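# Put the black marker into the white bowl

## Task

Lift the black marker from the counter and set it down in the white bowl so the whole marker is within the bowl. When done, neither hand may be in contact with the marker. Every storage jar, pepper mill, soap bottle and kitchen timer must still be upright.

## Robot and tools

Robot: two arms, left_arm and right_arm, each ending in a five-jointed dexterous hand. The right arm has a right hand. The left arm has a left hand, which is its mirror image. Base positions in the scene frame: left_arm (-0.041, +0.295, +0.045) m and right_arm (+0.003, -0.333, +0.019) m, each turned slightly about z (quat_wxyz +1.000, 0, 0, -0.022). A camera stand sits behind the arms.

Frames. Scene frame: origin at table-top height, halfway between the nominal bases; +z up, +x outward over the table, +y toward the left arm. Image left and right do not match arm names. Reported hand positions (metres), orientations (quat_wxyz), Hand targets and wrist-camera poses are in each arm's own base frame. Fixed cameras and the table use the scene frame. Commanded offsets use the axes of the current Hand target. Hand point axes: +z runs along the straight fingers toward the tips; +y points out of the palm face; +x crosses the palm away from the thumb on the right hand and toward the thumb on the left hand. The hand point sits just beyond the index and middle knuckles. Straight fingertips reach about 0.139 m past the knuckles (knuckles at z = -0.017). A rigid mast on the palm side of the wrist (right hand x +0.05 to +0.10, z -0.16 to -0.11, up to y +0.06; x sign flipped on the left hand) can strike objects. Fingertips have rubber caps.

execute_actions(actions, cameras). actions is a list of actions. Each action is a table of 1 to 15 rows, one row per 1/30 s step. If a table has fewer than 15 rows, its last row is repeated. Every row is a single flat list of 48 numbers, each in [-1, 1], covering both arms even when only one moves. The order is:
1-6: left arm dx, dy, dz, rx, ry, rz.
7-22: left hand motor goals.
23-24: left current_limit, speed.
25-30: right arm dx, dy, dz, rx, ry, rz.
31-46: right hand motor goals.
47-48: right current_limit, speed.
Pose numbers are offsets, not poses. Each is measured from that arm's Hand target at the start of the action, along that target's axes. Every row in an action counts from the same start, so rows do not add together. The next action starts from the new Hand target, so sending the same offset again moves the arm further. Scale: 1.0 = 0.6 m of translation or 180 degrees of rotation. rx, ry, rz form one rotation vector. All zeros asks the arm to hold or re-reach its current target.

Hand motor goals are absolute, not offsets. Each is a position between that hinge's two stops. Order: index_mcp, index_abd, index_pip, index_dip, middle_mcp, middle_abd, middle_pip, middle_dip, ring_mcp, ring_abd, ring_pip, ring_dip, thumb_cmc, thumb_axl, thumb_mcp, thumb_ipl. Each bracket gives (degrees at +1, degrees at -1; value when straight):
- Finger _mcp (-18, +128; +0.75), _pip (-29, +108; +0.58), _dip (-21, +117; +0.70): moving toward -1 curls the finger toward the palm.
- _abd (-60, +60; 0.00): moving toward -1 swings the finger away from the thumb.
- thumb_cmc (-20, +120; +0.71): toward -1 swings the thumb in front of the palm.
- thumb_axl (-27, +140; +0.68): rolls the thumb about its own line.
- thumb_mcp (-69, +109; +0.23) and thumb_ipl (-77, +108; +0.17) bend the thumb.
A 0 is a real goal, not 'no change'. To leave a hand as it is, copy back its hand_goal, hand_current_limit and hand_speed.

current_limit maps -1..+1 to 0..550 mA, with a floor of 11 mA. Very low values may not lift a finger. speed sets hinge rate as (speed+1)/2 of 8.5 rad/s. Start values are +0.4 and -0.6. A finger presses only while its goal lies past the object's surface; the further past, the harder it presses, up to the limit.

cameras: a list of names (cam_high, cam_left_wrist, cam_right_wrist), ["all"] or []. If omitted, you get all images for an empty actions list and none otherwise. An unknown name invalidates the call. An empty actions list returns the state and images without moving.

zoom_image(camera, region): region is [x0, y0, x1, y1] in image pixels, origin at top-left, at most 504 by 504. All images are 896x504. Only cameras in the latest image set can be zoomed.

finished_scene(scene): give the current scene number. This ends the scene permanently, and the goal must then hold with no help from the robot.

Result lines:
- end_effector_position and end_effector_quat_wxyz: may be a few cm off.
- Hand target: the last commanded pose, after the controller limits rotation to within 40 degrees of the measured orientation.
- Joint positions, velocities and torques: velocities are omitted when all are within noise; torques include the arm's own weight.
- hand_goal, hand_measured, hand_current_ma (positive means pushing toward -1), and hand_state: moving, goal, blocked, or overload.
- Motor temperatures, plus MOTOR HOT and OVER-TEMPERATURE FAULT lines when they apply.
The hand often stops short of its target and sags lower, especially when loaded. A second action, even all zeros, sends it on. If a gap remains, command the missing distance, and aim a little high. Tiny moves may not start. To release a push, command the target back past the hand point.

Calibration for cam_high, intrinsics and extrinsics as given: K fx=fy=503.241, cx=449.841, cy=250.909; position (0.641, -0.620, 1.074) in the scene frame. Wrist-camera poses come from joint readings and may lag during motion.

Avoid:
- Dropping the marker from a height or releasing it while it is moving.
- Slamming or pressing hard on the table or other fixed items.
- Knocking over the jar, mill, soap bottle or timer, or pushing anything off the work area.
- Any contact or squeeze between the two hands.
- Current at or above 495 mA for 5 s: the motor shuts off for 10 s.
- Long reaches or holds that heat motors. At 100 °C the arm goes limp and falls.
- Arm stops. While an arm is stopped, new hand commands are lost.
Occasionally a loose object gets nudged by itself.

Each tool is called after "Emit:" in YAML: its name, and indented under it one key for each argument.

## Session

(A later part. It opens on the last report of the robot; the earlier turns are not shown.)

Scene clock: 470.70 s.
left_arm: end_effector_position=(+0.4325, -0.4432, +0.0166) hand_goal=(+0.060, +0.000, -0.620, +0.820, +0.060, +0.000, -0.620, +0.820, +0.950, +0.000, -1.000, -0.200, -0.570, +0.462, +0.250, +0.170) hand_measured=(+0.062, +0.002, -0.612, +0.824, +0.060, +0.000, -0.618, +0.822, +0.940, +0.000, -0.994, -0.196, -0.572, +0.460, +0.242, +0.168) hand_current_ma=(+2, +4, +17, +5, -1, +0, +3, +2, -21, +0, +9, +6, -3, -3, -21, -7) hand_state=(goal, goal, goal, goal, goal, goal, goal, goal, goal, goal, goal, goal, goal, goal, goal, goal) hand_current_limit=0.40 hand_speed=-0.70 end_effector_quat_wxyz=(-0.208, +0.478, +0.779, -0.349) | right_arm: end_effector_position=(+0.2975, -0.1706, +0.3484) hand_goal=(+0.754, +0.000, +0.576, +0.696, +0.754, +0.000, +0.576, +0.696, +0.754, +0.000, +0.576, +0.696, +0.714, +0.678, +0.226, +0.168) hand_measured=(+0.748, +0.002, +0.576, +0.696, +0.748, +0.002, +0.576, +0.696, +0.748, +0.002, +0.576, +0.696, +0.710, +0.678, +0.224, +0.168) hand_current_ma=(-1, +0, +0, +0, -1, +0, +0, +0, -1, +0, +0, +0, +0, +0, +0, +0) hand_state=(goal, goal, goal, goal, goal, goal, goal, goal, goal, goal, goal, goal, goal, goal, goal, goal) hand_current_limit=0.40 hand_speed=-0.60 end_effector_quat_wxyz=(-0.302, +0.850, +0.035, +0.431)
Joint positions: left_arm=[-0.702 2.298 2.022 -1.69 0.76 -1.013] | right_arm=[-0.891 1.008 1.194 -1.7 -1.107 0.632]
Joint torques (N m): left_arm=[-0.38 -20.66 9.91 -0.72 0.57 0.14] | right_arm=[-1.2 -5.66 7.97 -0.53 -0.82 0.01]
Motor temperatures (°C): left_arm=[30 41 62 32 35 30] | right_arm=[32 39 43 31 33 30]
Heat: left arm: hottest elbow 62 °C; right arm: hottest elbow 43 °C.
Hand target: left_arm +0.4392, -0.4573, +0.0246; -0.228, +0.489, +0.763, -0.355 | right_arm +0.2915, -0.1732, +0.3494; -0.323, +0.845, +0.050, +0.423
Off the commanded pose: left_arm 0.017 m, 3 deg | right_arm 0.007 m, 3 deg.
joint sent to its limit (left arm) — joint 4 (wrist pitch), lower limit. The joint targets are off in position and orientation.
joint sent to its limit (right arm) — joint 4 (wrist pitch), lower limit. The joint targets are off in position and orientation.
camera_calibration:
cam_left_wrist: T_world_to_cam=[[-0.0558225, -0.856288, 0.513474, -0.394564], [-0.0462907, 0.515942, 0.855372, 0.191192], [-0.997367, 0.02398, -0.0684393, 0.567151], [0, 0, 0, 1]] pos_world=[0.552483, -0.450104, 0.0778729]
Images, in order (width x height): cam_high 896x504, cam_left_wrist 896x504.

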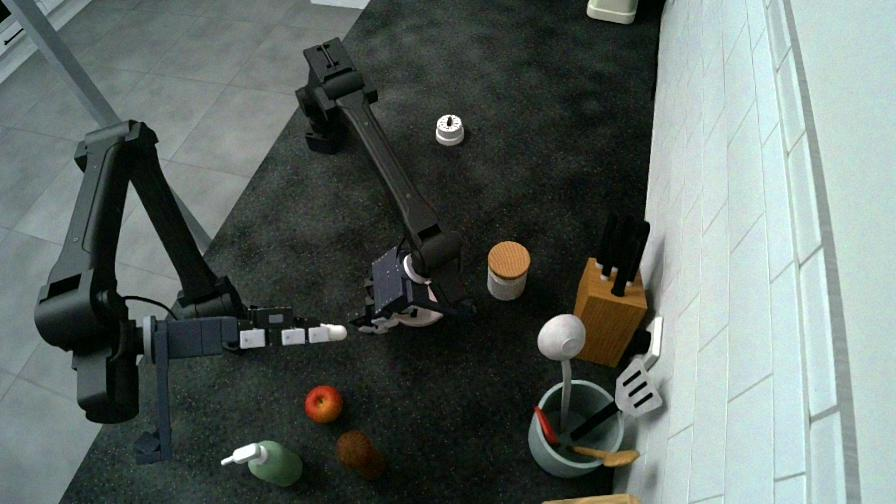

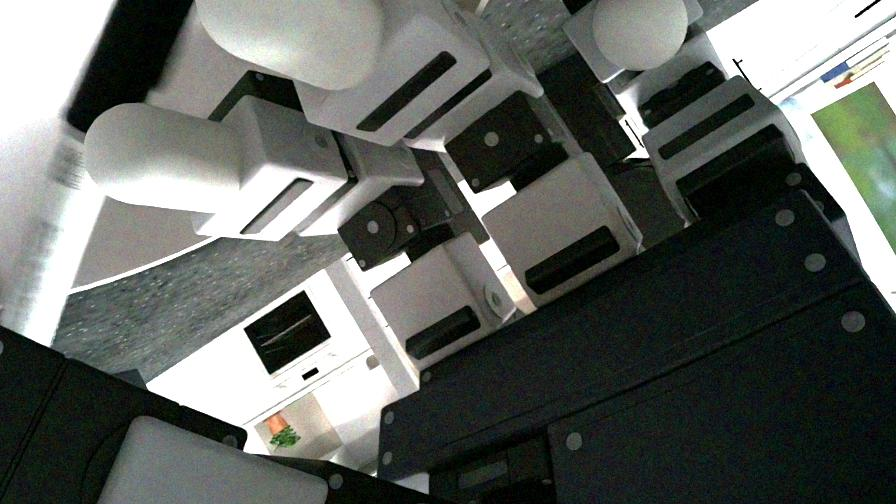

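Emit:
execute_actions:
  actions:
    - [[0,0,0,0,0,0,0.15,0,-0.65,0.82,0.15,0,-0.65,0.82,0.95,0,-1,-0.2,-0.571,0.461,0.25,0.17,0.4,-0.85,0,0,0,0,0,0,0.754,0,0.576,0.696,0.754,0,0.576,0.696,0.754,0,0.576,0.696,0.714,0.678,0.226,0.168,0.4,-0.6]]
  cameras: ["cam_left_wrist", "cam_high"]

Scene clock: 510.70 s.
left_arm: end_effector_position=(+0.4325, -0.4432, +0.0166) hand_goal=(+0.150, +0.000, -0.650, +0.820, +0.150, +0.000, -0.650, +0.820, +0.950, +0.000, -1.000, -0.200, -0.570, +0.462, +0.250, +0.170) hand_measured=(+0.148, +0.002, -0.642, +0.824, +0.148, +0.000, -0.642, +0.822, +0.940, +0.000, -0.994, -0.196, -0.572, +0.460, +0.242, +0.168) hand_current_ma=(-3, +4, +17, +5, -3, +0, +16, +2, -21, +0, +9, +6, -3, -3, -21, -7) hand_state=(goal, goal, goal, goal, goal, goal, goal, goal, goal, goal, goal, goal, goal, goal, goal, goal) hand_current_limit=0.40 hand_speed=-0.85 end_effector_quat_wxyz=(-0.208, +0.478, +0.779, -0.349) | right_arm: end_effector_position=(+0.2975, -0.1706, +0.3484) hand_goal=(+0.754, +0.000, +0.576, +0.696, +0.754, +0.000, +0.576, +0.696, +0.754, +0.000, +0.576, +0.696, +0.714, +0.678, +0.226, +0.168) hand_measured=(+0.748, +0.002, +0.576, +0.696, +0.748, +0.002, +0.576, +0.696, +0.748, +0.002, +0.576, +0.696, +0.710, +0.678, +0.224, +0.168) hand_current_ma=(-1, +0, +0, +0, -1, +0, +0, +0, -1, +0, +0, +0, +0, +0, +0, +0) hand_state=(goal, goal, goal, goal, goal, goal, goal, goal, goal, goal, goal, goal, goal, goal, goal, goal) hand_current_limit=0.40 hand_speed=-0.60 end_effector_quat_wxyz=(-0.302, +0.850, +0.035, +0.431)
Joint positions: left_arm=[-0.702 2.298 2.022 -1.69 0.76 -1.013] | right_arm=[-0.891 1.008 1.194 -1.7 -1.107 0.632]
Joint torques (N m): left_arm=[-0.73 -21.01 9.76 -0.59 0.63 0.19] | right_arm=[-1.32 -5.6 7.95 -0.5 -0.83 0.02]
Motor temperatures (°C): left_arm=[30 41 61 32 35 30] | right_arm=[32 39 43 31 33 30]
Heat: left arm: hottest elbow 61 °C; right arm: hottest elbow 43 °C.
Hand target: left_arm +0.4392, -0.4573, +0.0246; -0.228, +0.489, +0.763, -0.355 | right_arm +0.2915, -0.1732, +0.3494; -0.323, +0.845, +0.050, +0.423
Off the commanded pose: left_arm 0.017 m, 3 deg | right_arm 0.007 m, 3 deg.
joint sent to its limit (left arm) — joint 4 (wrist pitch), lower limit. The joint targets are off in position and orientation.
joint sent to its limit (right arm) — joint 4 (wrist pitch), lower limit. The joint targets are off in position and orientation.
camera_calibration:
cam_left_wrist: T_world_to_cam=[[-0.0558225, -0.856288, 0.513474, -0.394564], [-0.0462907, 0.515942, 0.855372, 0.191192], [-0.997367, 0.02398, -0.0684393, 0.567151], [0, 0, 0, 1]] pos_world=[0.552483, -0.450104, 0.0778729]
Images, in order (width x height): cam_high 896x504, cam_left_wrist 896x504.

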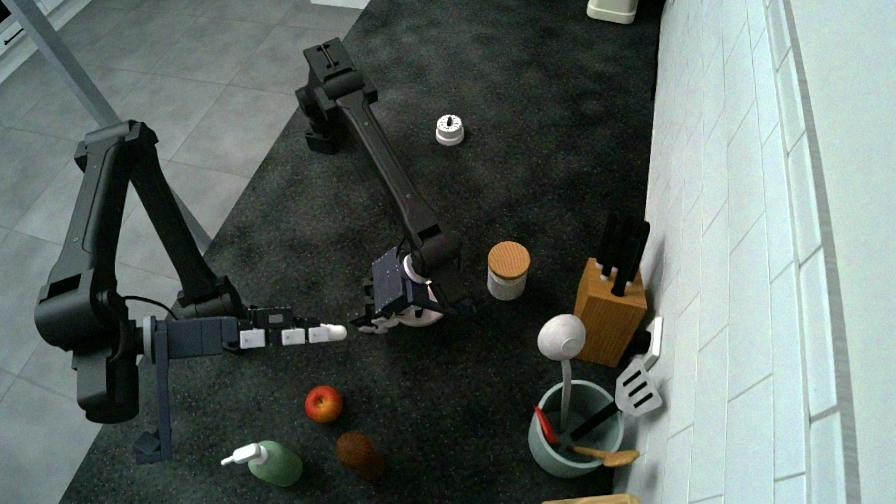

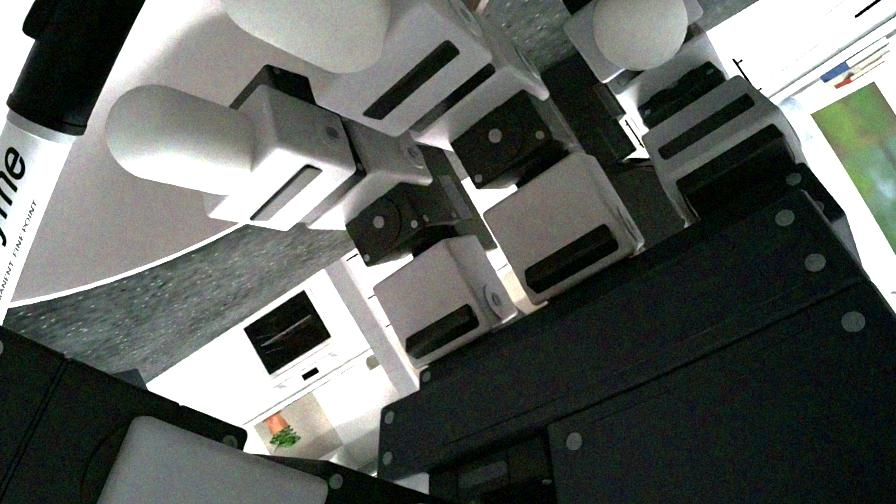

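Emit:
execute_actions:
  actions:
    - [[0,-0.0638,-0.0536,0,0,0,0.15,0,-0.65,0.82,0.15,0,-0.65,0.82,0.95,0,-1,-0.2,-0.571,0.461,0.25,0.17,0.4,-0.85,0,0,0,0,0,0,0.754,0,0.576,0.696,0.754,0,0.576,0.696,0.754,0,0.576,0.696,0.714,0.678,0.226,0.168,0.4,-0.6]]
  cameras: ["cam_left_wrist", "cam_high"]

Emit:
zoom_image:
  camera: "cam_high"
  region: [370, 250, 490, 340]

Scene clock: 521.97 s.
left_arm: end_effector_position=(+0.4351, -0.4446, +0.0527) hand_goal=(+0.150, +0.000, -0.650, +0.820, +0.150, +0.000, -0.650, +0.820, +0.950, +0.000, -1.000, -0.200, -0.570, +0.462, +0.250, +0.170) hand_measured=(+0.148, +0.002, -0.642, +0.824, +0.148, +0.000, -0.642, +0.822, +0.940, +0.000, -0.994, -0.196, -0.572, +0.460, +0.242, +0.168) hand_current_ma=(-3, +4, +16, +5, -2, +0, +15, +2, -21, +0, +9, +6, -3, -3, -20, -7) hand_state=(goal, goal, goal, goal, goal, goal, goal, goal, goal, goal, goal, goal, goal, goal, goal, goal) hand_current_limit=0.40 hand_speed=-0.85 end_effector_quat_wxyz=(-0.187, +0.476, +0.785, -0.350) | right_arm: end_effector_position=(+0.2975, -0.1706, +0.3484) hand_goal=(+0.754, +0.000, +0.576, +0.696, +0.754, +0.000, +0.576, +0.696, +0.754, +0.000, +0.576, +0.696, +0.714, +0.678, +0.226, +0.168) hand_measured=(+0.748, +0.002, +0.576, +0.696, +0.748, +0.002, +0.576, +0.696, +0.748, +0.002, +0.576, +0.696, +0.710, +0.678, +0.224, +0.168) hand_current_ma=(-1, +0, +0, +0, -1, +0, +0, +0, -1, +0, +0, +0, +0, +0, +0, +0) hand_state=(goal, goal, goal, goal, goal, goal, goal, goal, goal, goal, goal, goal, goal, goal, goal, goal) hand_current_limit=0.40 hand_speed=-0.60 end_effector_quat_wxyz=(-0.302, +0.850, +0.035, +0.431)
Joint positions: left_arm=[-0.702 2.238 2.022 -1.69 0.76 -1.047] | right_arm=[-0.891 1.008 1.194 -1.7 -1.107 0.632]
Joint torques (N m): left_arm=[-0.26 -22.53 9.47 -0.4 0.65 0.02] | right_arm=[-1.38 -5.71 8.01 -0.5 -0.82 0]
Motor temperatures (°C): left_arm=[30 41 61 32 35 30] | right_arm=[32 39 43 31 33 30]
Heat: left arm: hottest elbow 61 °C; right arm: hottest elbow 43 °C.
Hand target: left_arm +0.4392, -0.4573, +0.0746; -0.228, +0.489, +0.763, -0.355 | right_arm +0.2915, -0.1732, +0.3494; -0.323, +0.845, +0.050, +0.423
Off the commanded pose: left_arm 0.026 m, 6 deg | right_arm 0.007 m, 3 deg.
joint sent to its limit (left arm) — joint 4 (wrist pitch), lower limit. The joint targets are off in position and orientation.
joint sent to its limit (right arm) — joint 4 (wrist pitch), lower limit. The joint targets are off in position and orientation.
camera_calibration:
cam_left_wrist: T_world_to_cam=[[-0.0537773, -0.84873, 0.526085, -0.41242], [-0.0867066, 0.528827, 0.844289, 0.184984], [-0.994781, -0.000211442, -0.102029, 0.562074], [0, 0, 0, 1]] pos_world=[0.553001, -0.447739, 0.118136]
Images, in order (width x height): cam_high 896x504, cam_left_wrist 896x504.

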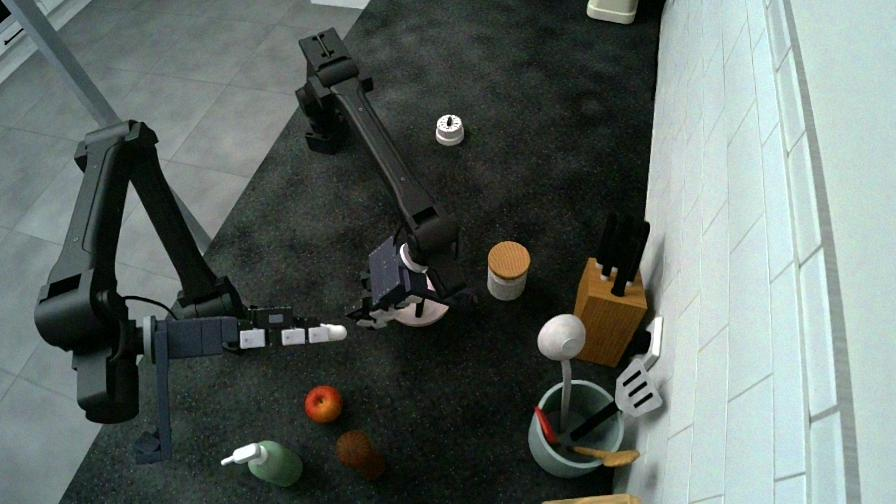

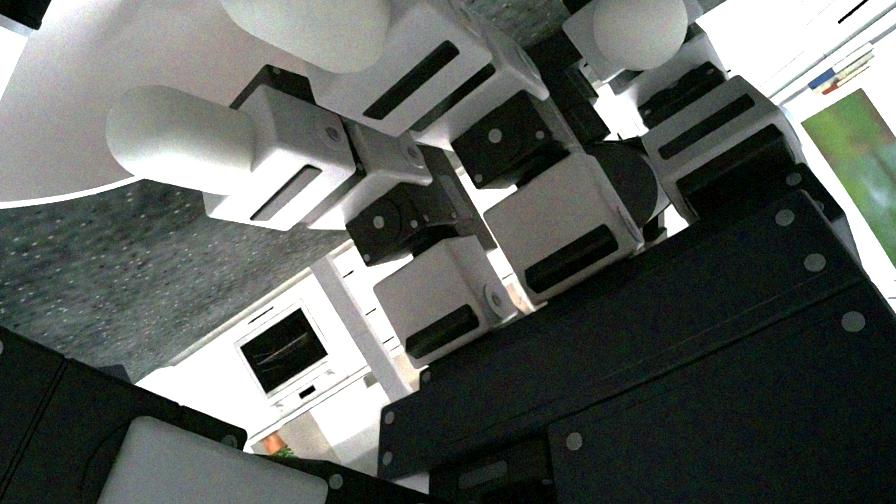

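Scaled by 4.200 from the camera's 896x504 image, which has a finer 1280x720 frame.

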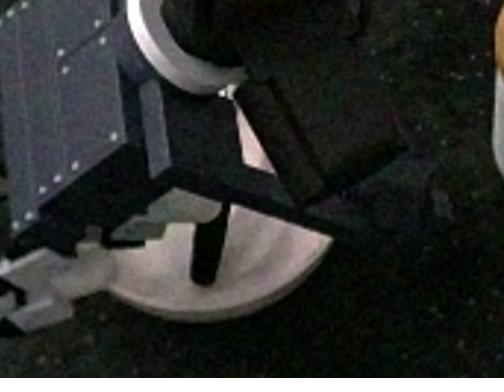

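Emit:
execute_actions:
  actions:
    - [[0,-0.0638,-0.0536,0,0,0,0.15,0,-0.65,0.82,0.15,0,-0.65,0.82,0.95,0,-1,-0.2,-0.571,0.461,0.25,0.17,0.4,-0.85,0,0,0,0,0,0,0.754,0,0.576,0.696,0.754,0,0.576,0.696,0.754,0,0.576,0.696,0.714,0.678,0.226,0.168,0.4,-0.6]]
    - [[0,-0.0766,-0.0643,0,0,0,0.15,0,-0.65,0.82,0.15,0,-0.65,0.82,0.95,0,-1,-0.2,-0.571,0.461,0.25,0.17,0.4,-0.85,0,0,0,0,0,0,0.754,0,0.576,0.696,0.754,0,0.576,0.696,0.754,0,0.576,0.696,0.714,0.678,0.226,0.168,0.4,-0.6]]
  cameras: ["cam_left_wrist", "cam_high"]

Emit:
zoom_image:
  camera: "cam_high"
  region: [350, 210, 530, 350]

Scene clock: 531.27 s.
left_arm: end_effector_position=(+0.4358, -0.4442, +0.1642) hand_goal=(+0.150, +0.000, -0.650, +0.820, +0.150, +0.000, -0.650, +0.820, +0.950, +0.000, -1.000, -0.200, -0.570, +0.462, +0.250, +0.170) hand_measured=(+0.148, +0.002, -0.642, +0.824, +0.148, +0.000, -0.642, +0.822, +0.940, +0.000, -0.994, -0.196, -0.572, +0.460, +0.242, +0.168) hand_current_ma=(-2, +4, +16, +5, -2, +0, +15, +2, -21, +0, +9, +6, -2, -3, -19, -7) hand_state=(goal, goal, goal, goal, goal, goal, goal, goal, goal, goal, goal, goal, goal, goal, goal, goal) hand_current_limit=0.40 hand_speed=-0.85 end_effector_quat_wxyz=(-0.124, +0.459, +0.804, -0.357) | right_arm: end_effector_position=(+0.2975, -0.1706, +0.3484) hand_goal=(+0.754, +0.000, +0.576, +0.696, +0.754, +0.000, +0.576, +0.696, +0.754, +0.000, +0.576, +0.696, +0.714, +0.678, +0.226, +0.168) hand_measured=(+0.748, +0.002, +0.576, +0.696, +0.748, +0.002, +0.576, +0.696, +0.748, +0.002, +0.576, +0.696, +0.710, +0.678, +0.224, +0.168) hand_current_ma=(-1, +0, +0, +0, -1, +0, +0, +0, -1, +0, +0, +0, +0, +0, +0, +0) hand_state=(goal, goal, goal, goal, goal, goal, goal, goal, goal, goal, goal, goal, goal, goal, goal, goal) hand_current_limit=0.40 hand_speed=-0.60 end_effector_quat_wxyz=(-0.302, +0.850, +0.035, +0.431)
Joint positions: left_arm=[-0.702 2.074 2.056 -1.699 0.764 -1.176] | right_arm=[-0.891 1.008 1.194 -1.7 -1.107 0.632]
Joint torques (N m): left_arm=[-0.15 -20.84 10.04 -0.01 0.7 0] | right_arm=[-1.26 -5.6 7.87 -0.46 -0.82 0]
Motor temperatures (°C): left_arm=[30 42 61 32 35 30] | right_arm=[32 39 43 31 33 30]
Heat: left arm: hottest elbow 61 °C; right arm: hottest elbow 43 °C.
Hand target: left_arm +0.4392, -0.4573, +0.1846; -0.228, +0.489, +0.763, -0.355 | right_arm +0.2915, -0.1732, +0.3494; -0.323, +0.845, +0.050, +0.423
Off the commanded pose: left_arm 0.024 m, 13 deg | right_arm 0.007 m, 3 deg.
joint sent to its limit (left arm) — joint 4 (wrist pitch), lower limit. The joint targets are off in position and orientation.
joint sent to its limit (right arm) — joint 4 (wrist pitch), lower limit. The joint targets are off in position and orientation.
camera_calibration:
cam_left_wrist: T_world_to_cam=[[-0.0247191, -0.824595, 0.565183, -0.479067], [-0.208788, 0.557147, 0.803738, 0.163199], [-0.977648, -0.0981357, -0.185938, 0.537015], [0, 0, 0, 1]] pos_world=[0.547244, -0.433262, 0.239442]
Images, in order (width x height): cam_high 896x504, cam_left_wrist 896x504.

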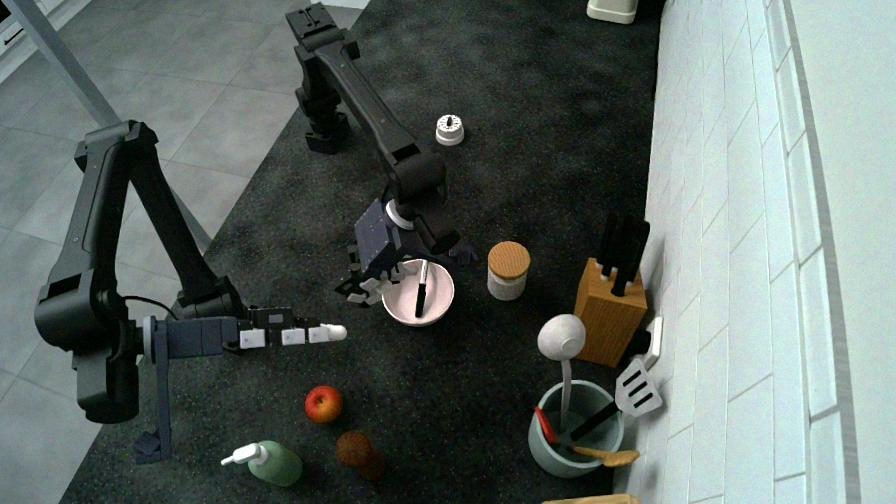

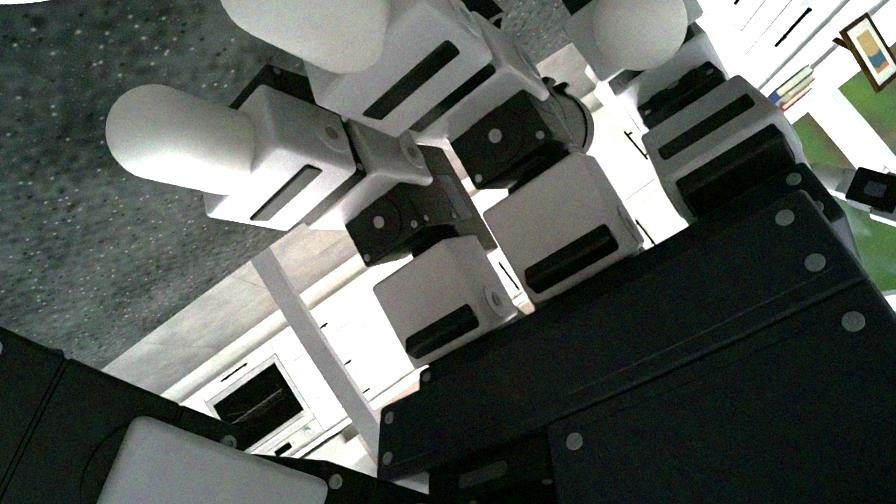

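Scaled by 2.800 from the camera's 896x504 image, which has a finer 1280x720 frame.

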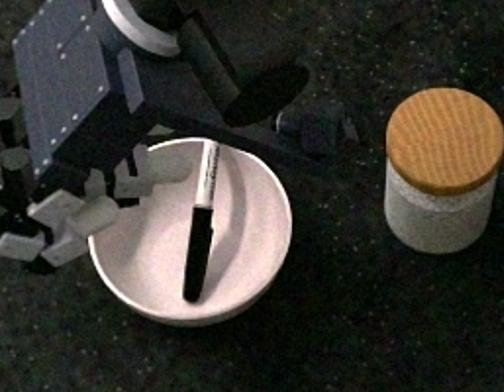

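Emit:
execute_actions:
  actions:
    - [[0,-0.09,-0.0756,0,0,0,0.15,0,-0.65,0.82,0.15,0,-0.65,0.82,0.95,0,-1,-0.2,-0.571,0.461,0.25,0.17,0.4,-0.85,0,0,0,0,0,0,0.754,0,0.576,0.696,0.754,0,0.576,0.696,0.754,0,0.576,0.696,0.714,0.678,0.226,0.168,0.4,-0.6]]
  cameras: ["cam_high"]

Emit:
zoom_image:
  camera: "cam_high"
  region: [370, 245, 470, 335]

Scene clock: 539.83 s.
left_arm: end_effector_position=(+0.4361, -0.4472, +0.2386) hand_goal=(+0.150, +0.000, -0.650, +0.820, +0.150, +0.000, -0.650, +0.820, +0.950, +0.000, -1.000, -0.200, -0.570, +0.462, +0.250, +0.170) hand_measured=(+0.148, +0.002, -0.642, +0.824, +0.148, +0.000, -0.642, +0.822, +0.940, +0.000, -0.994, -0.196, -0.570, +0.460, +0.244, +0.168) hand_current_ma=(-2, +4, +15, +5, -1, +0, +14, +2, -21, +0, +9, +6, -1, -3, -18, -7) hand_state=(goal, goal, goal, goal, goal, goal, goal, goal, goal, goal, goal, goal, goal, goal, goal, goal) hand_current_limit=0.40 hand_speed=-0.85 end_effector_quat_wxyz=(-0.073, +0.449, +0.809, -0.372) | right_arm: end_effector_position=(+0.2975, -0.1706, +0.3484) hand_goal=(+0.754, +0.000, +0.576, +0.696, +0.754, +0.000, +0.576, +0.696, +0.754, +0.000, +0.576, +0.696, +0.714, +0.678, +0.226, +0.168) hand_measured=(+0.748, +0.002, +0.576, +0.696, +0.748, +0.002, +0.576, +0.696, +0.748, +0.002, +0.576, +0.696, +0.710, +0.678, +0.224, +0.168) hand_current_ma=(-1, +0, +0, +0, -1, +0, +0, +0, -1, +0, +0, +0, +0, +0, +0, +0) hand_state=(goal, goal, goal, goal, goal, goal, goal, goal, goal, goal, goal, goal, goal, goal, goal, goal) hand_current_limit=0.40 hand_speed=-0.60 end_effector_quat_wxyz=(-0.302, +0.850, +0.035, +0.431)
Joint positions: left_arm=[-0.702 1.991 2.121 -1.699 0.778 -1.26] | right_arm=[-0.891 1.008 1.194 -1.7 -1.107 0.632]
Joint torques (N m): left_arm=[-0.15 -19.19 10.19 0.01 0.7 0.03] | right_arm=[-1.32 -5.36 7.92 -0.44 -0.84 0.02]
Motor temperatures (°C): left_arm=[30 42 63 32 35 30] | right_arm=[32 39 43 31 33 30]
Heat: left arm: hottest elbow 63 °C; right arm: hottest elbow 43 °C.
Hand target: left_arm +0.4393, -0.4573, +0.2551; -0.228, +0.489, +0.763, -0.355 | right_arm +0.2915, -0.1732, +0.3494; -0.323, +0.845, +0.050, +0.423
Off the commanded pose: left_arm 0.020 m, 19 deg | right_arm 0.007 m, 3 deg.
joint sent to its limit (left arm) — joint 4 (wrist pitch), lower limit. The joint targets are off in position and orientation.
joint sent to its limit (right arm) — joint 4 (wrist pitch), lower limit. The joint targets are off in position and orientation.
Images, in order (width x height): cam_high 896x504.

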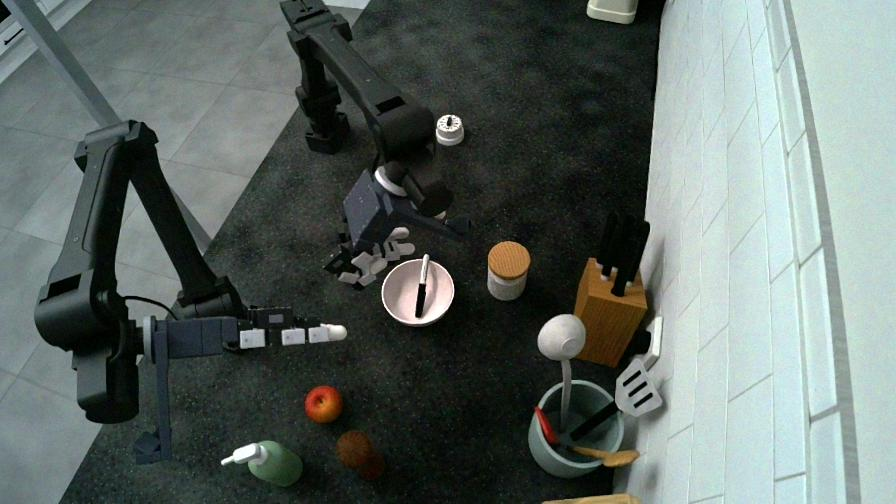

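Scaled by 5.040 from the camera's 896x504 image, which has a finer 1280x720 frame.

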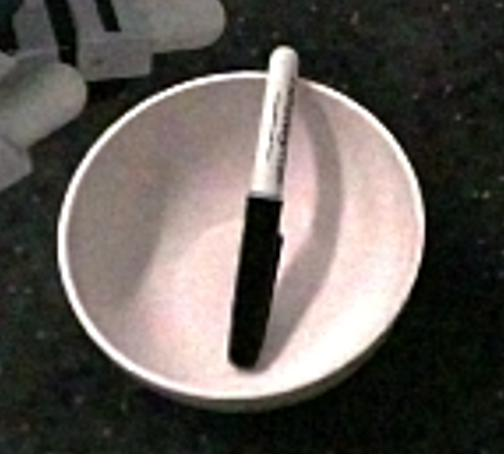

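Emit:
execute_actions:
  actions:
    - [[0.0177,0.1417,0.0905,0,0,0,0.2,0,-0.62,0.82,0.2,0,-0.62,0.82,0.95,0,-1,-0.2,-0.571,0.461,0.25,0.17,0.4,-0.7,0,0,0,0,0,0,0.754,0,0.576,0.696,0.754,0,0.576,0.696,0.754,0,0.576,0.696,0.714,0.678,0.226,0.168,0.4,-0.6]]
    - [[0,0.0894,0.075,0,0,0,0.2,0,-0.62,0.82,0.2,0,-0.62,0.82,0.95,0,-1,-0.2,-0.571,0.461,0.25,0.17,0.4,-0.7,0,0,0,0,0,0,0.754,0,0.576,0.696,0.754,0,0.576,0.696,0.754,0,0.576,0.696,0.714,0.678,0.226,0.168,0.4,-0.6]]
  cameras: ["cam_left_wrist", "cam_high"]

Emit:
zoom_image:
  camera: "cam_high"
  region: [370, 245, 470, 335]

Scene clock: 636.63 s.
left_arm: end_effector_position=(+0.4426, -0.4414, +0.0825) hand_goal=(+0.200, +0.000, -0.620, +0.820, +0.200, +0.000, -0.620, +0.820, +0.950, +0.000, -1.000, -0.200, -0.570, +0.462, +0.250, +0.170) hand_measured=(+0.198, +0.002, -0.620, +0.824, +0.198, +0.000, -0.620, +0.822, +0.940, +0.000, -0.994, -0.196, -0.570, +0.460, +0.244, +0.168) hand_current_ma=(-3, +4, +0, +5, -2, +0, +0, +2, -21, +0, +9, +6, -1, -3, -17, -7) hand_state=(goal, goal, goal, goal, goal, goal, goal, goal, goal, goal, goal, goal, goal, goal, goal, goal) hand_current_limit=0.40 hand_speed=-0.70 end_effector_quat_wxyz=(-0.164, +0.476, +0.788, -0.355) | right_arm: end_effector_position=(+0.2975, -0.1706, +0.3484) hand_goal=(+0.754, +0.000, +0.576, +0.696, +0.754, +0.000, +0.576, +0.696, +0.754, +0.000, +0.576, +0.696, +0.714, +0.678, +0.226, +0.168) hand_measured=(+0.748, +0.002, +0.576, +0.696, +0.748, +0.002, +0.576, +0.696, +0.748, +0.002, +0.576, +0.696, +0.710, +0.678, +0.224, +0.168) hand_current_ma=(-1, +0, +0, +0, -1, +0, +0, +0, -1, +0, +0, +0, +0, +0, +0, +0) hand_state=(goal, goal, goal, goal, goal, goal, goal, goal, goal, goal, goal, goal, goal, goal, goal, goal) hand_current_limit=0.40 hand_speed=-0.60 end_effector_quat_wxyz=(-0.302, +0.850, +0.035, +0.431)
Joint positions: left_arm=[-0.69 2.19 2.025 -1.69 0.763 -1.059] | right_arm=[-0.891 1.008 1.194 -1.7 -1.107 0.632]
Joint torques (N m): left_arm=[0.03 -20.89 7.79 -0.46 0.29 0.2] | right_arm=[-1.2 -5.77 7.95 -0.49 -0.84 0]
Motor temperatures (°C): left_arm=[30 43 65 32 36 30] | right_arm=[32 39 43 31 33 30]
Heat: left arm: hottest elbow 65 °C; right arm: hottest elbow 43 °C.
Hand target: left_arm +0.4467, -0.4422, +0.0851; -0.228, +0.489, +0.763, -0.355 | right_arm +0.2915, -0.1732, +0.3494; -0.323, +0.845, +0.050, +0.423
Off the commanded pose: left_arm 0.005 m, 8 deg | right_arm 0.007 m, 3 deg.
joint sent to its limit (left arm) — joint 4 (wrist pitch), lower limit. The joint targets are off in position and orientation.
joint sent to its limit (right arm) — joint 4 (wrist pitch), lower limit. The joint targets are off in position and orientation.
camera_calibration:
cam_left_wrist: T_world_to_cam=[[-0.0528144, -0.835281, 0.547281, -0.421204], [-0.125389, 0.549255, 0.826194, 0.186462], [-0.990701, -0.024988, -0.133744, 0.562518], [0, 0, 0, 1]] pos_world=[0.558421, -0.440183, 0.151696]
Images, in order (width x height): cam_high 896x504, cam_left_wrist 896x504.

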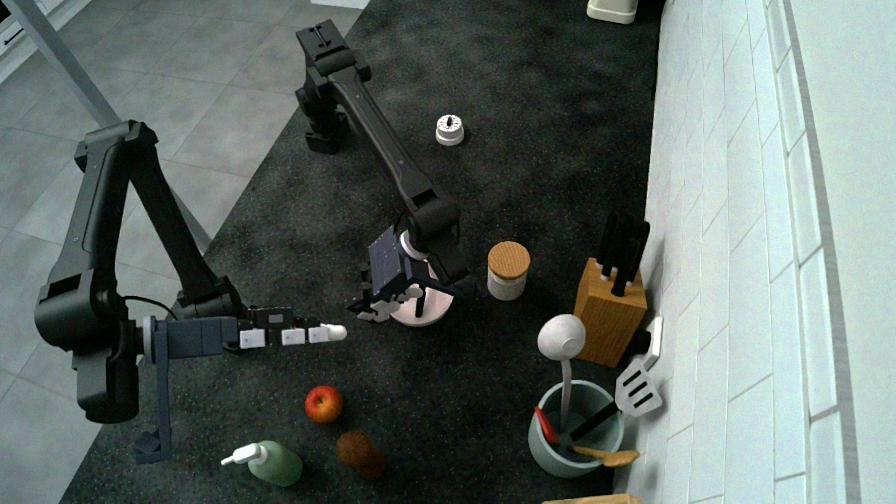

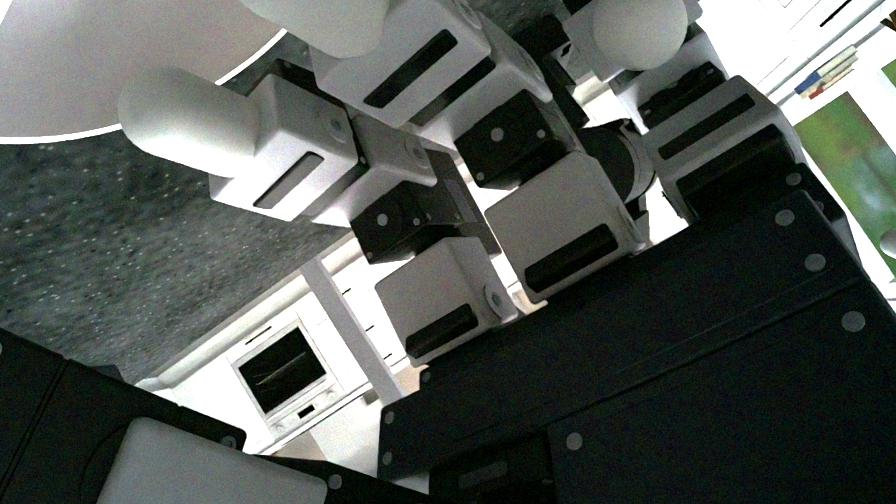

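Scaled by 5.040 from the camera's 896x504 image, which has a finer 1280x720 frame.

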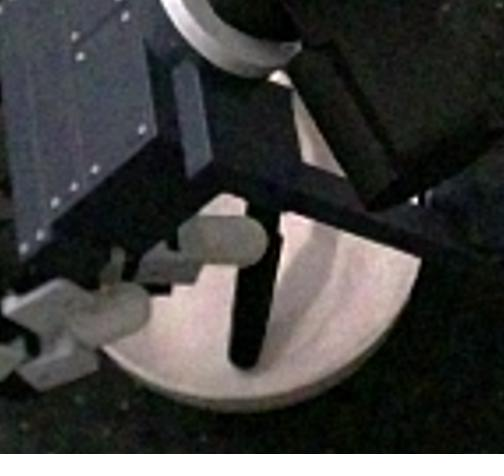

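Emit:
execute_actions:
  actions:
    - [[0.018,0.0259,0.0469,0,0,0,0.2,0,-0.62,0.82,0.2,0,-0.62,0.82,0.95,0,-1,-0.2,-0.571,0.461,0.25,0.17,0.4,-0.7,0,0,0,0,0,0,0.754,0,0.576,0.696,0.754,0,0.576,0.696,0.754,0,0.576,0.696,0.714,0.678,0.226,0.168,0.4,-0.6]]
  cameras: ["cam_left_wrist", "cam_high"]

Emit:
zoom_image:
  camera: "cam_high"
  region: [370, 245, 470, 335]

Scene clock: 668.10 s.
left_arm: end_effector_position=(+0.4336, -0.4349, +0.0629) hand_goal=(+0.200, +0.000, -0.620, +0.820, +0.200, +0.000, -0.620, +0.820, +0.950, +0.000, -1.000, -0.200, -0.570, +0.462, +0.250, +0.170) hand_measured=(+0.198, +0.002, -0.620, +0.824, +0.198, +0.000, -0.620, +0.822, +0.940, +0.000, -0.994, -0.196, -0.570, +0.460, +0.244, +0.168) hand_current_ma=(-3, +4, +0, +5, -2, +0, +0, +2, -21, +0, +9, +6, -1, -3, -17, -7) hand_state=(goal, goal, goal, goal, goal, goal, goal, goal, goal, goal, goal, goal, goal, goal, goal, goal) hand_current_limit=0.40 hand_speed=-0.70 end_effector_quat_wxyz=(-0.180, +0.482, +0.781, -0.355) | right_arm: end_effector_position=(+0.2975, -0.1706, +0.3484) hand_goal=(+0.754, +0.000, +0.576, +0.696, +0.754, +0.000, +0.576, +0.696, +0.754, +0.000, +0.576, +0.696, +0.714, +0.678, +0.226, +0.168) hand_measured=(+0.748, +0.002, +0.576, +0.696, +0.748, +0.002, +0.576, +0.696, +0.748, +0.002, +0.576, +0.696, +0.710, +0.678, +0.224, +0.168) hand_current_ma=(-1, +0, +0, +0, -1, +0, +0, +0, -1, +0, +0, +0, +0, +0, +0, +0) hand_state=(goal, goal, goal, goal, goal, goal, goal, goal, goal, goal, goal, goal, goal, goal, goal, goal) hand_current_limit=0.40 hand_speed=-0.60 end_effector_quat_wxyz=(-0.302, +0.850, +0.035, +0.431)
Joint positions: left_arm=[-0.69 2.2 1.983 -1.69 0.763 -1.019] | right_arm=[-0.891 1.008 1.194 -1.7 -1.107 0.632]
Joint torques (N m): left_arm=[0.56 -20.13 6.94 -0.72 0.36 0.17] | right_arm=[-1.26 -5.48 7.99 -0.47 -0.84 0.01]
Motor temperatures (°C): left_arm=[30 41 62 32 35 30] | right_arm=[32 39 43 31 33 30]
Heat: left arm: hottest elbow 62 °C; right arm: hottest elbow 43 °C.
Hand target: left_arm +0.4317, -0.4371, +0.0551; -0.228, +0.489, +0.763, -0.355 | right_arm +0.2915, -0.1732, +0.3494; -0.323, +0.845, +0.050, +0.423
Off the commanded pose: left_arm 0.008 m, 6 deg | right_arm 0.007 m, 3 deg.
joint sent to its limit (left arm) — joint 4 (wrist pitch), lower limit. The joint targets are off in position and orientation.
joint sent to its limit (right arm) — joint 4 (wrist pitch), lower limit. The joint targets are off in position and orientation.
camera_calibration:
cam_left_wrist: T_world_to_cam=[[-0.0624085, -0.838514, 0.541295, -0.402422], [-0.0899246, 0.54487, 0.833685, 0.180092], [-0.993991, 0.00335331, -0.109408, 0.563316], [0, 0, 0, 1]] pos_world=[0.551011, -0.437452, 0.12932]
Images, in order (width x height): cam_high 896x504, cam_left_wrist 896x504.

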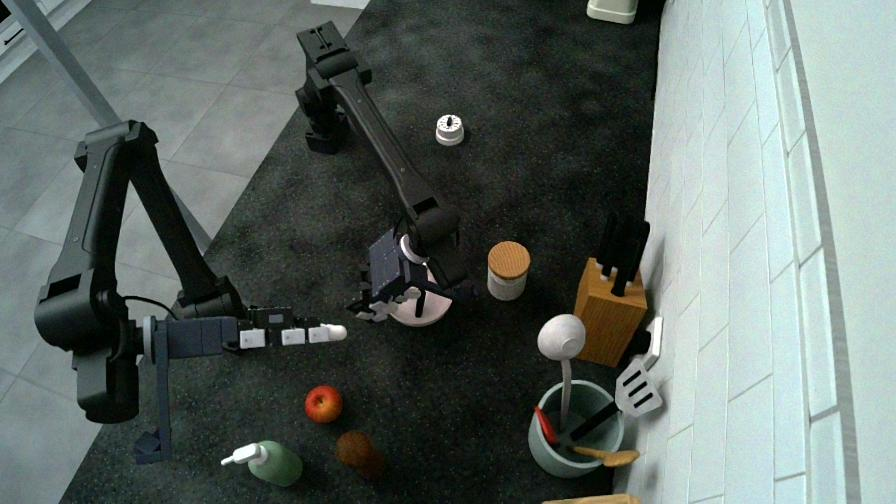

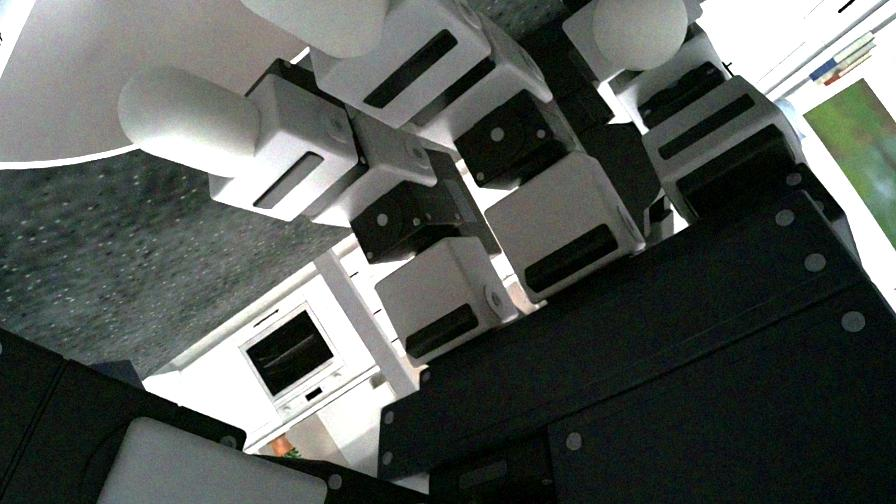

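Scaled by 5.040 from the camera's 896x504 image, which has a finer 1280x720 frame.

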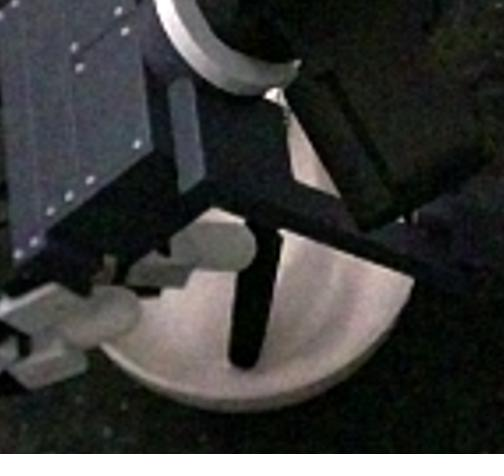

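Emit:
execute_actions:
  actions:
    - [[0.0197,0.0095,0.0537,0,0,0,0.2,0,-0.62,0.82,0.2,0,-0.62,0.82,0.95,0,-1,-0.2,-0.571,0.461,0.25,0.17,0.4,-0.7,0,0,0,0,0,0,0.754,0,0.576,0.696,0.754,0,0.576,0.696,0.754,0,0.576,0.696,0.714,0.678,0.226,0.168,0.4,-0.6]]
  cameras: ["cam_left_wrist", "cam_high"]

Emit:
zoom_image:
  camera: "cam_high"
  region: [370, 245, 470, 335]

Scene clock: 687.70 s.
left_arm: end_effector_position=(+0.4134, -0.4284, +0.0352) hand_goal=(+0.200, +0.000, -0.620, +0.820, +0.200, +0.000, -0.620, +0.820, +0.950, +0.000, -1.000, -0.200, -0.570, +0.462, +0.250, +0.170) hand_measured=(+0.196, +0.002, -0.620, +0.824, +0.198, +0.000, -0.620, +0.822, +0.940, +0.000, -0.994, -0.196, -0.570, +0.460, +0.244, +0.168) hand_current_ma=(-8, +4, -1, +5, -2, +0, +0, +2, -21, +0, +9, +6, -1, -3, -17, -7) hand_state=(goal, goal, goal, goal, goal, goal, goal, goal, goal, goal, goal, goal, goal, goal, goal, goal) hand_current_limit=0.40 hand_speed=-0.70 end_effector_quat_wxyz=(-0.211, +0.483, +0.773, -0.352) | right_arm: end_effector_position=(+0.2975, -0.1706, +0.3484) hand_goal=(+0.754, +0.000, +0.576, +0.696, +0.754, +0.000, +0.576, +0.696, +0.754, +0.000, +0.576, +0.696, +0.714, +0.678, +0.226, +0.168) hand_measured=(+0.748, +0.002, +0.576, +0.696, +0.748, +0.002, +0.576, +0.696, +0.748, +0.002, +0.576, +0.696, +0.710, +0.678, +0.224, +0.168) hand_current_ma=(-1, +0, +0, +0, -1, +0, +0, +0, -1, +0, +0, +0, +0, +0, +0, +0) hand_state=(goal, goal, goal, goal, goal, goal, goal, goal, goal, goal, goal, goal, goal, goal, goal, goal) hand_current_limit=0.40 hand_speed=-0.60 end_effector_quat_wxyz=(-0.302, +0.850, +0.035, +0.431)
Joint positions: left_arm=[-0.702 2.217 1.924 -1.69 0.763 -0.989] | right_arm=[-0.891 1.008 1.194 -1.7 -1.107 0.632]
Joint torques (N m): left_arm=[-0.79 -20.25 6.58 -0.76 0.72 0.14] | right_arm=[-1.38 -5.54 7.92 -0.49 -0.84 0.01]
Motor temperatures (°C): left_arm=[30 41 62 32 35 30] | right_arm=[32 39 43 31 33 30]
Heat: left arm: hottest elbow 62 °C; right arm: hottest elbow 43 °C.
Hand target: left_arm +0.4077, -0.4351, +0.0300; -0.228, +0.489, +0.763, -0.355 | right_arm +0.2915, -0.1732, +0.3494; -0.323, +0.845, +0.050, +0.423
Off the commanded pose: left_arm 0.010 m, 2 deg | right_arm 0.007 m, 3 deg.
joint sent to its limit (left arm) — joint 4 (wrist pitch), lower limit. The joint targets are off in position, not in orientation.
joint sent to its limit (right arm) — joint 4 (wrist pitch), lower limit. The joint targets are off in position and orientation.
camera_calibration:
cam_left_wrist: T_world_to_cam=[[-0.0654963, -0.851509, 0.520233, -0.386775], [-0.0330446, 0.522917, 0.851743, 0.164333], [-0.997306, 0.0385951, -0.0623869, 0.555084], [0, 0, 0, 1]] pos_world=[0.533686, -0.436699, 0.0958735]
Images, in order (width x height): cam_high 896x504, cam_left_wrist 896x504.

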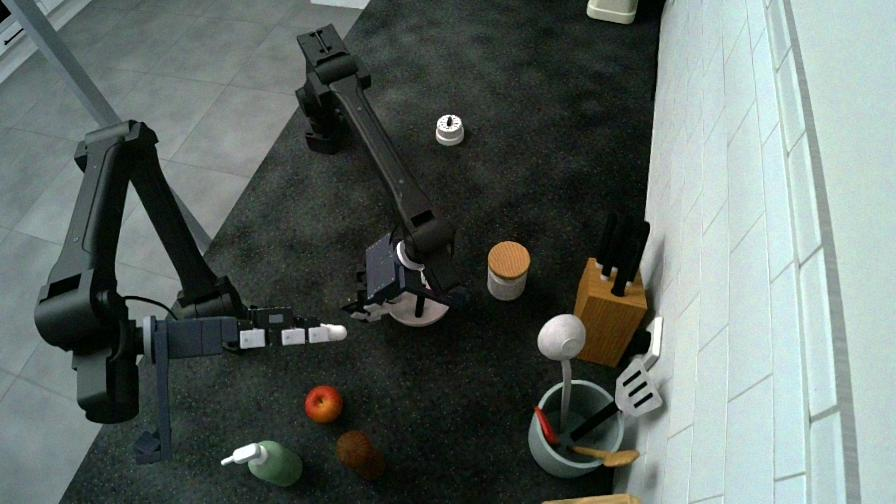

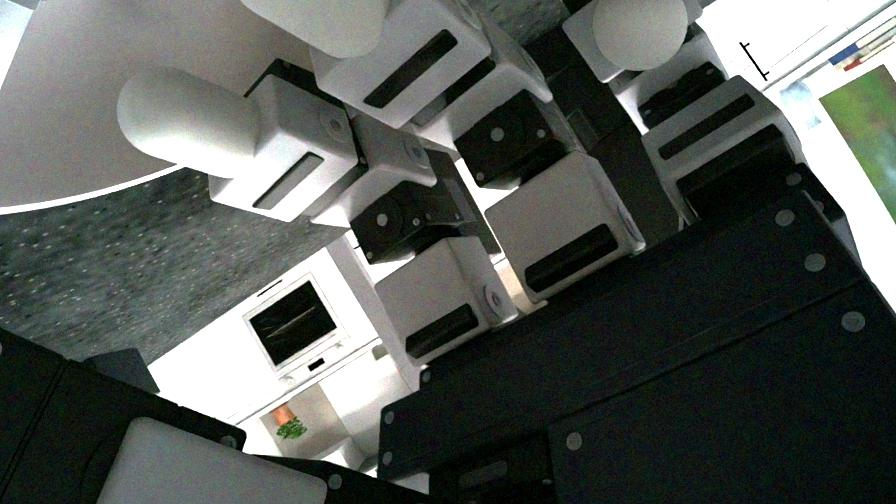

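Scaled by 5.040 from the camera's 896x504 image, which has a finer 1280x720 frame.

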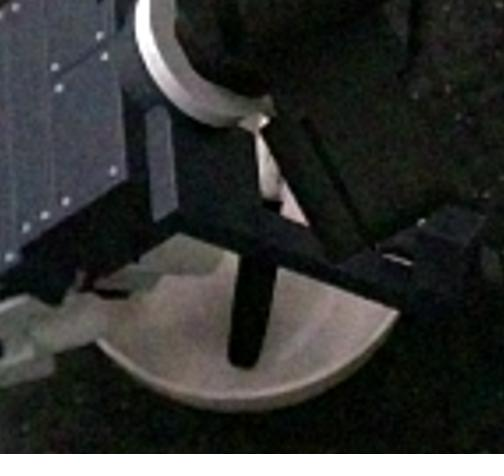

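Emit:
execute_actions:
  actions:
    - [[0.0042,0.0223,0.0305,0,0,0,0.2,0,-0.62,0.82,0.2,0,-0.62,0.82,0.95,0,-1,-0.2,-0.571,0.461,0.25,0.17,0.4,-0.7,0,0,0,0,0,0,0.754,0,0.576,0.696,0.754,0,0.576,0.696,0.754,0,0.576,0.696,0.714,0.678,0.226,0.168,0.4,-0.6]]
  cameras: ["cam_left_wrist", "cam_high"]

Emit:
zoom_image:
  camera: "cam_high"
  region: [370, 245, 470, 335]

Scene clock: 698.63 s.
left_arm: end_effector_position=(+0.4116, -0.4270, +0.0327) hand_goal=(+0.200, +0.000, -0.620, +0.820, +0.200, +0.000, -0.620, +0.820, +0.950, +0.000, -1.000, -0.200, -0.570, +0.462, +0.250, +0.170) hand_measured=(+0.186, +0.002, -0.630, +0.824, +0.198, +0.000, -0.620, +0.822, +0.940, +0.000, -0.994, -0.196, -0.570, +0.460, +0.244, +0.168) hand_current_ma=(-36, +1, -23, +5, -2, +0, +0, +2, -21, +0, +9, +6, -1, -3, -17, -7) hand_state=(goal, goal, goal, goal, goal, goal, goal, goal, goal, goal, goal, goal, goal, goal, goal, goal) hand_current_limit=0.40 hand_speed=-0.70 end_effector_quat_wxyz=(-0.213, +0.484, +0.771, -0.355) | right_arm: end_effector_position=(+0.2975, -0.1706, +0.3484) hand_goal=(+0.754, +0.000, +0.576, +0.696, +0.754, +0.000, +0.576, +0.696, +0.754, +0.000, +0.576, +0.696, +0.714, +0.678, +0.226, +0.168) hand_measured=(+0.748, +0.002, +0.576, +0.696, +0.748, +0.002, +0.576, +0.696, +0.748, +0.002, +0.576, +0.696, +0.710, +0.678, +0.224, +0.168) hand_current_ma=(-1, +0, +0, +0, -1, +0, +0, +0, -1, +0, +0, +0, +0, +0, +0, +0) hand_state=(goal, goal, goal, goal, goal, goal, goal, goal, goal, goal, goal, goal, goal, goal, goal, goal) hand_current_limit=0.40 hand_speed=-0.60 end_effector_quat_wxyz=(-0.302, +0.850, +0.035, +0.431)
Joint positions: left_arm=[-0.701 2.217 1.915 -1.69 0.767 -0.98] | right_arm=[-0.891 1.008 1.194 -1.7 -1.107 0.632]
Joint torques (N m): left_arm=[-0.91 -17.79 5.86 -0.09 0.6 0.23] | right_arm=[-1.38 -5.77 7.98 -0.44 -0.83 0]
Motor temperatures (°C): left_arm=[30 43 61 32 35 30] | right_arm=[32 39 43 31 33 30]
Heat: left arm: hottest elbow 61 °C; right arm: hottest elbow 43 °C.
Hand target: left_arm +0.4017, -0.4351, +0.0080; -0.228, +0.489, +0.763, -0.355 | right_arm +0.2915, -0.1732, +0.3494; -0.323, +0.845, +0.050, +0.423
Off the commanded pose: left_arm 0.028 m, 2 deg | right_arm 0.007 m, 3 deg.
joint sent to its limit (right arm) — joint 4 (wrist pitch), lower limit. The joint targets are off in position and orientation.
camera_calibration:
cam_left_wrist: T_world_to_cam=[[-0.0643209, -0.849555, 0.523564, -0.384136], [-0.0260475, 0.525901, 0.850147, 0.164135], [-0.997589, 0.0410447, -0.0559551, 0.55395], [0, 0, 0, 1]] pos_world=[0.532181, -0.4354, 0.0925769]
Images, in order (width x height): cam_high 896x504, cam_left_wrist 896x504.

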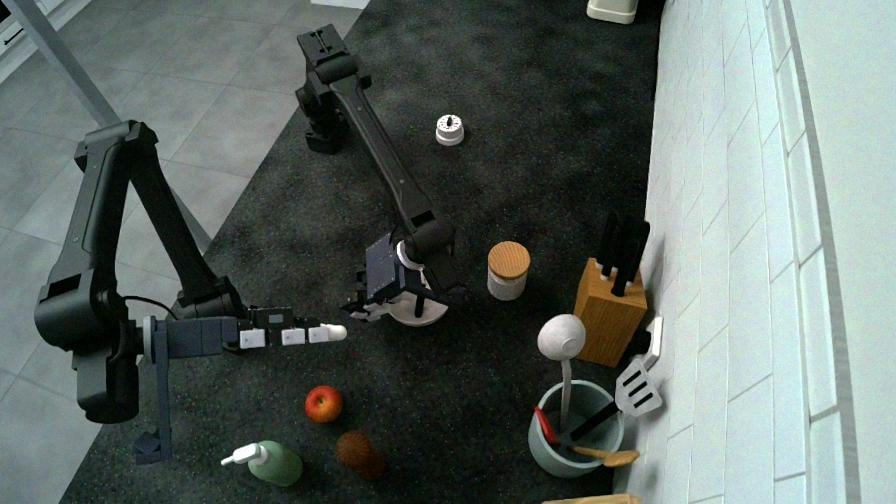

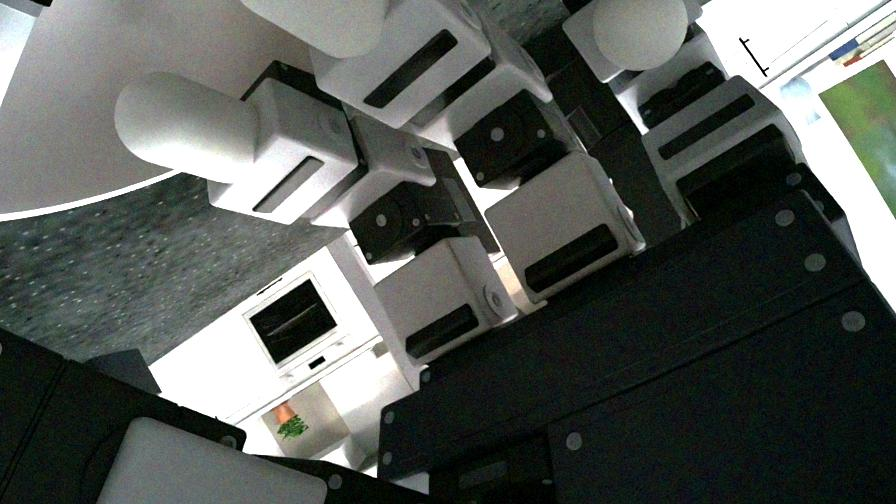

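Scaled by 5.040 from the camera's 896x504 image, which has a finer 1280x720 frame.

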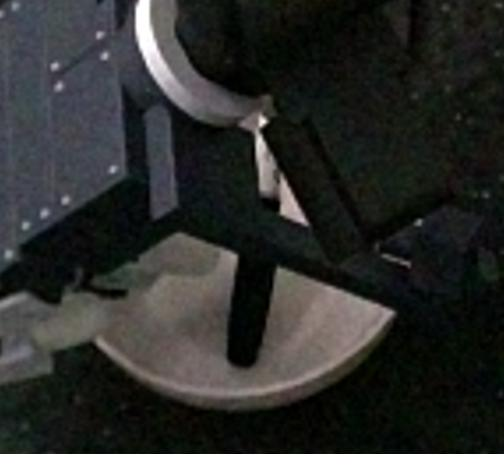

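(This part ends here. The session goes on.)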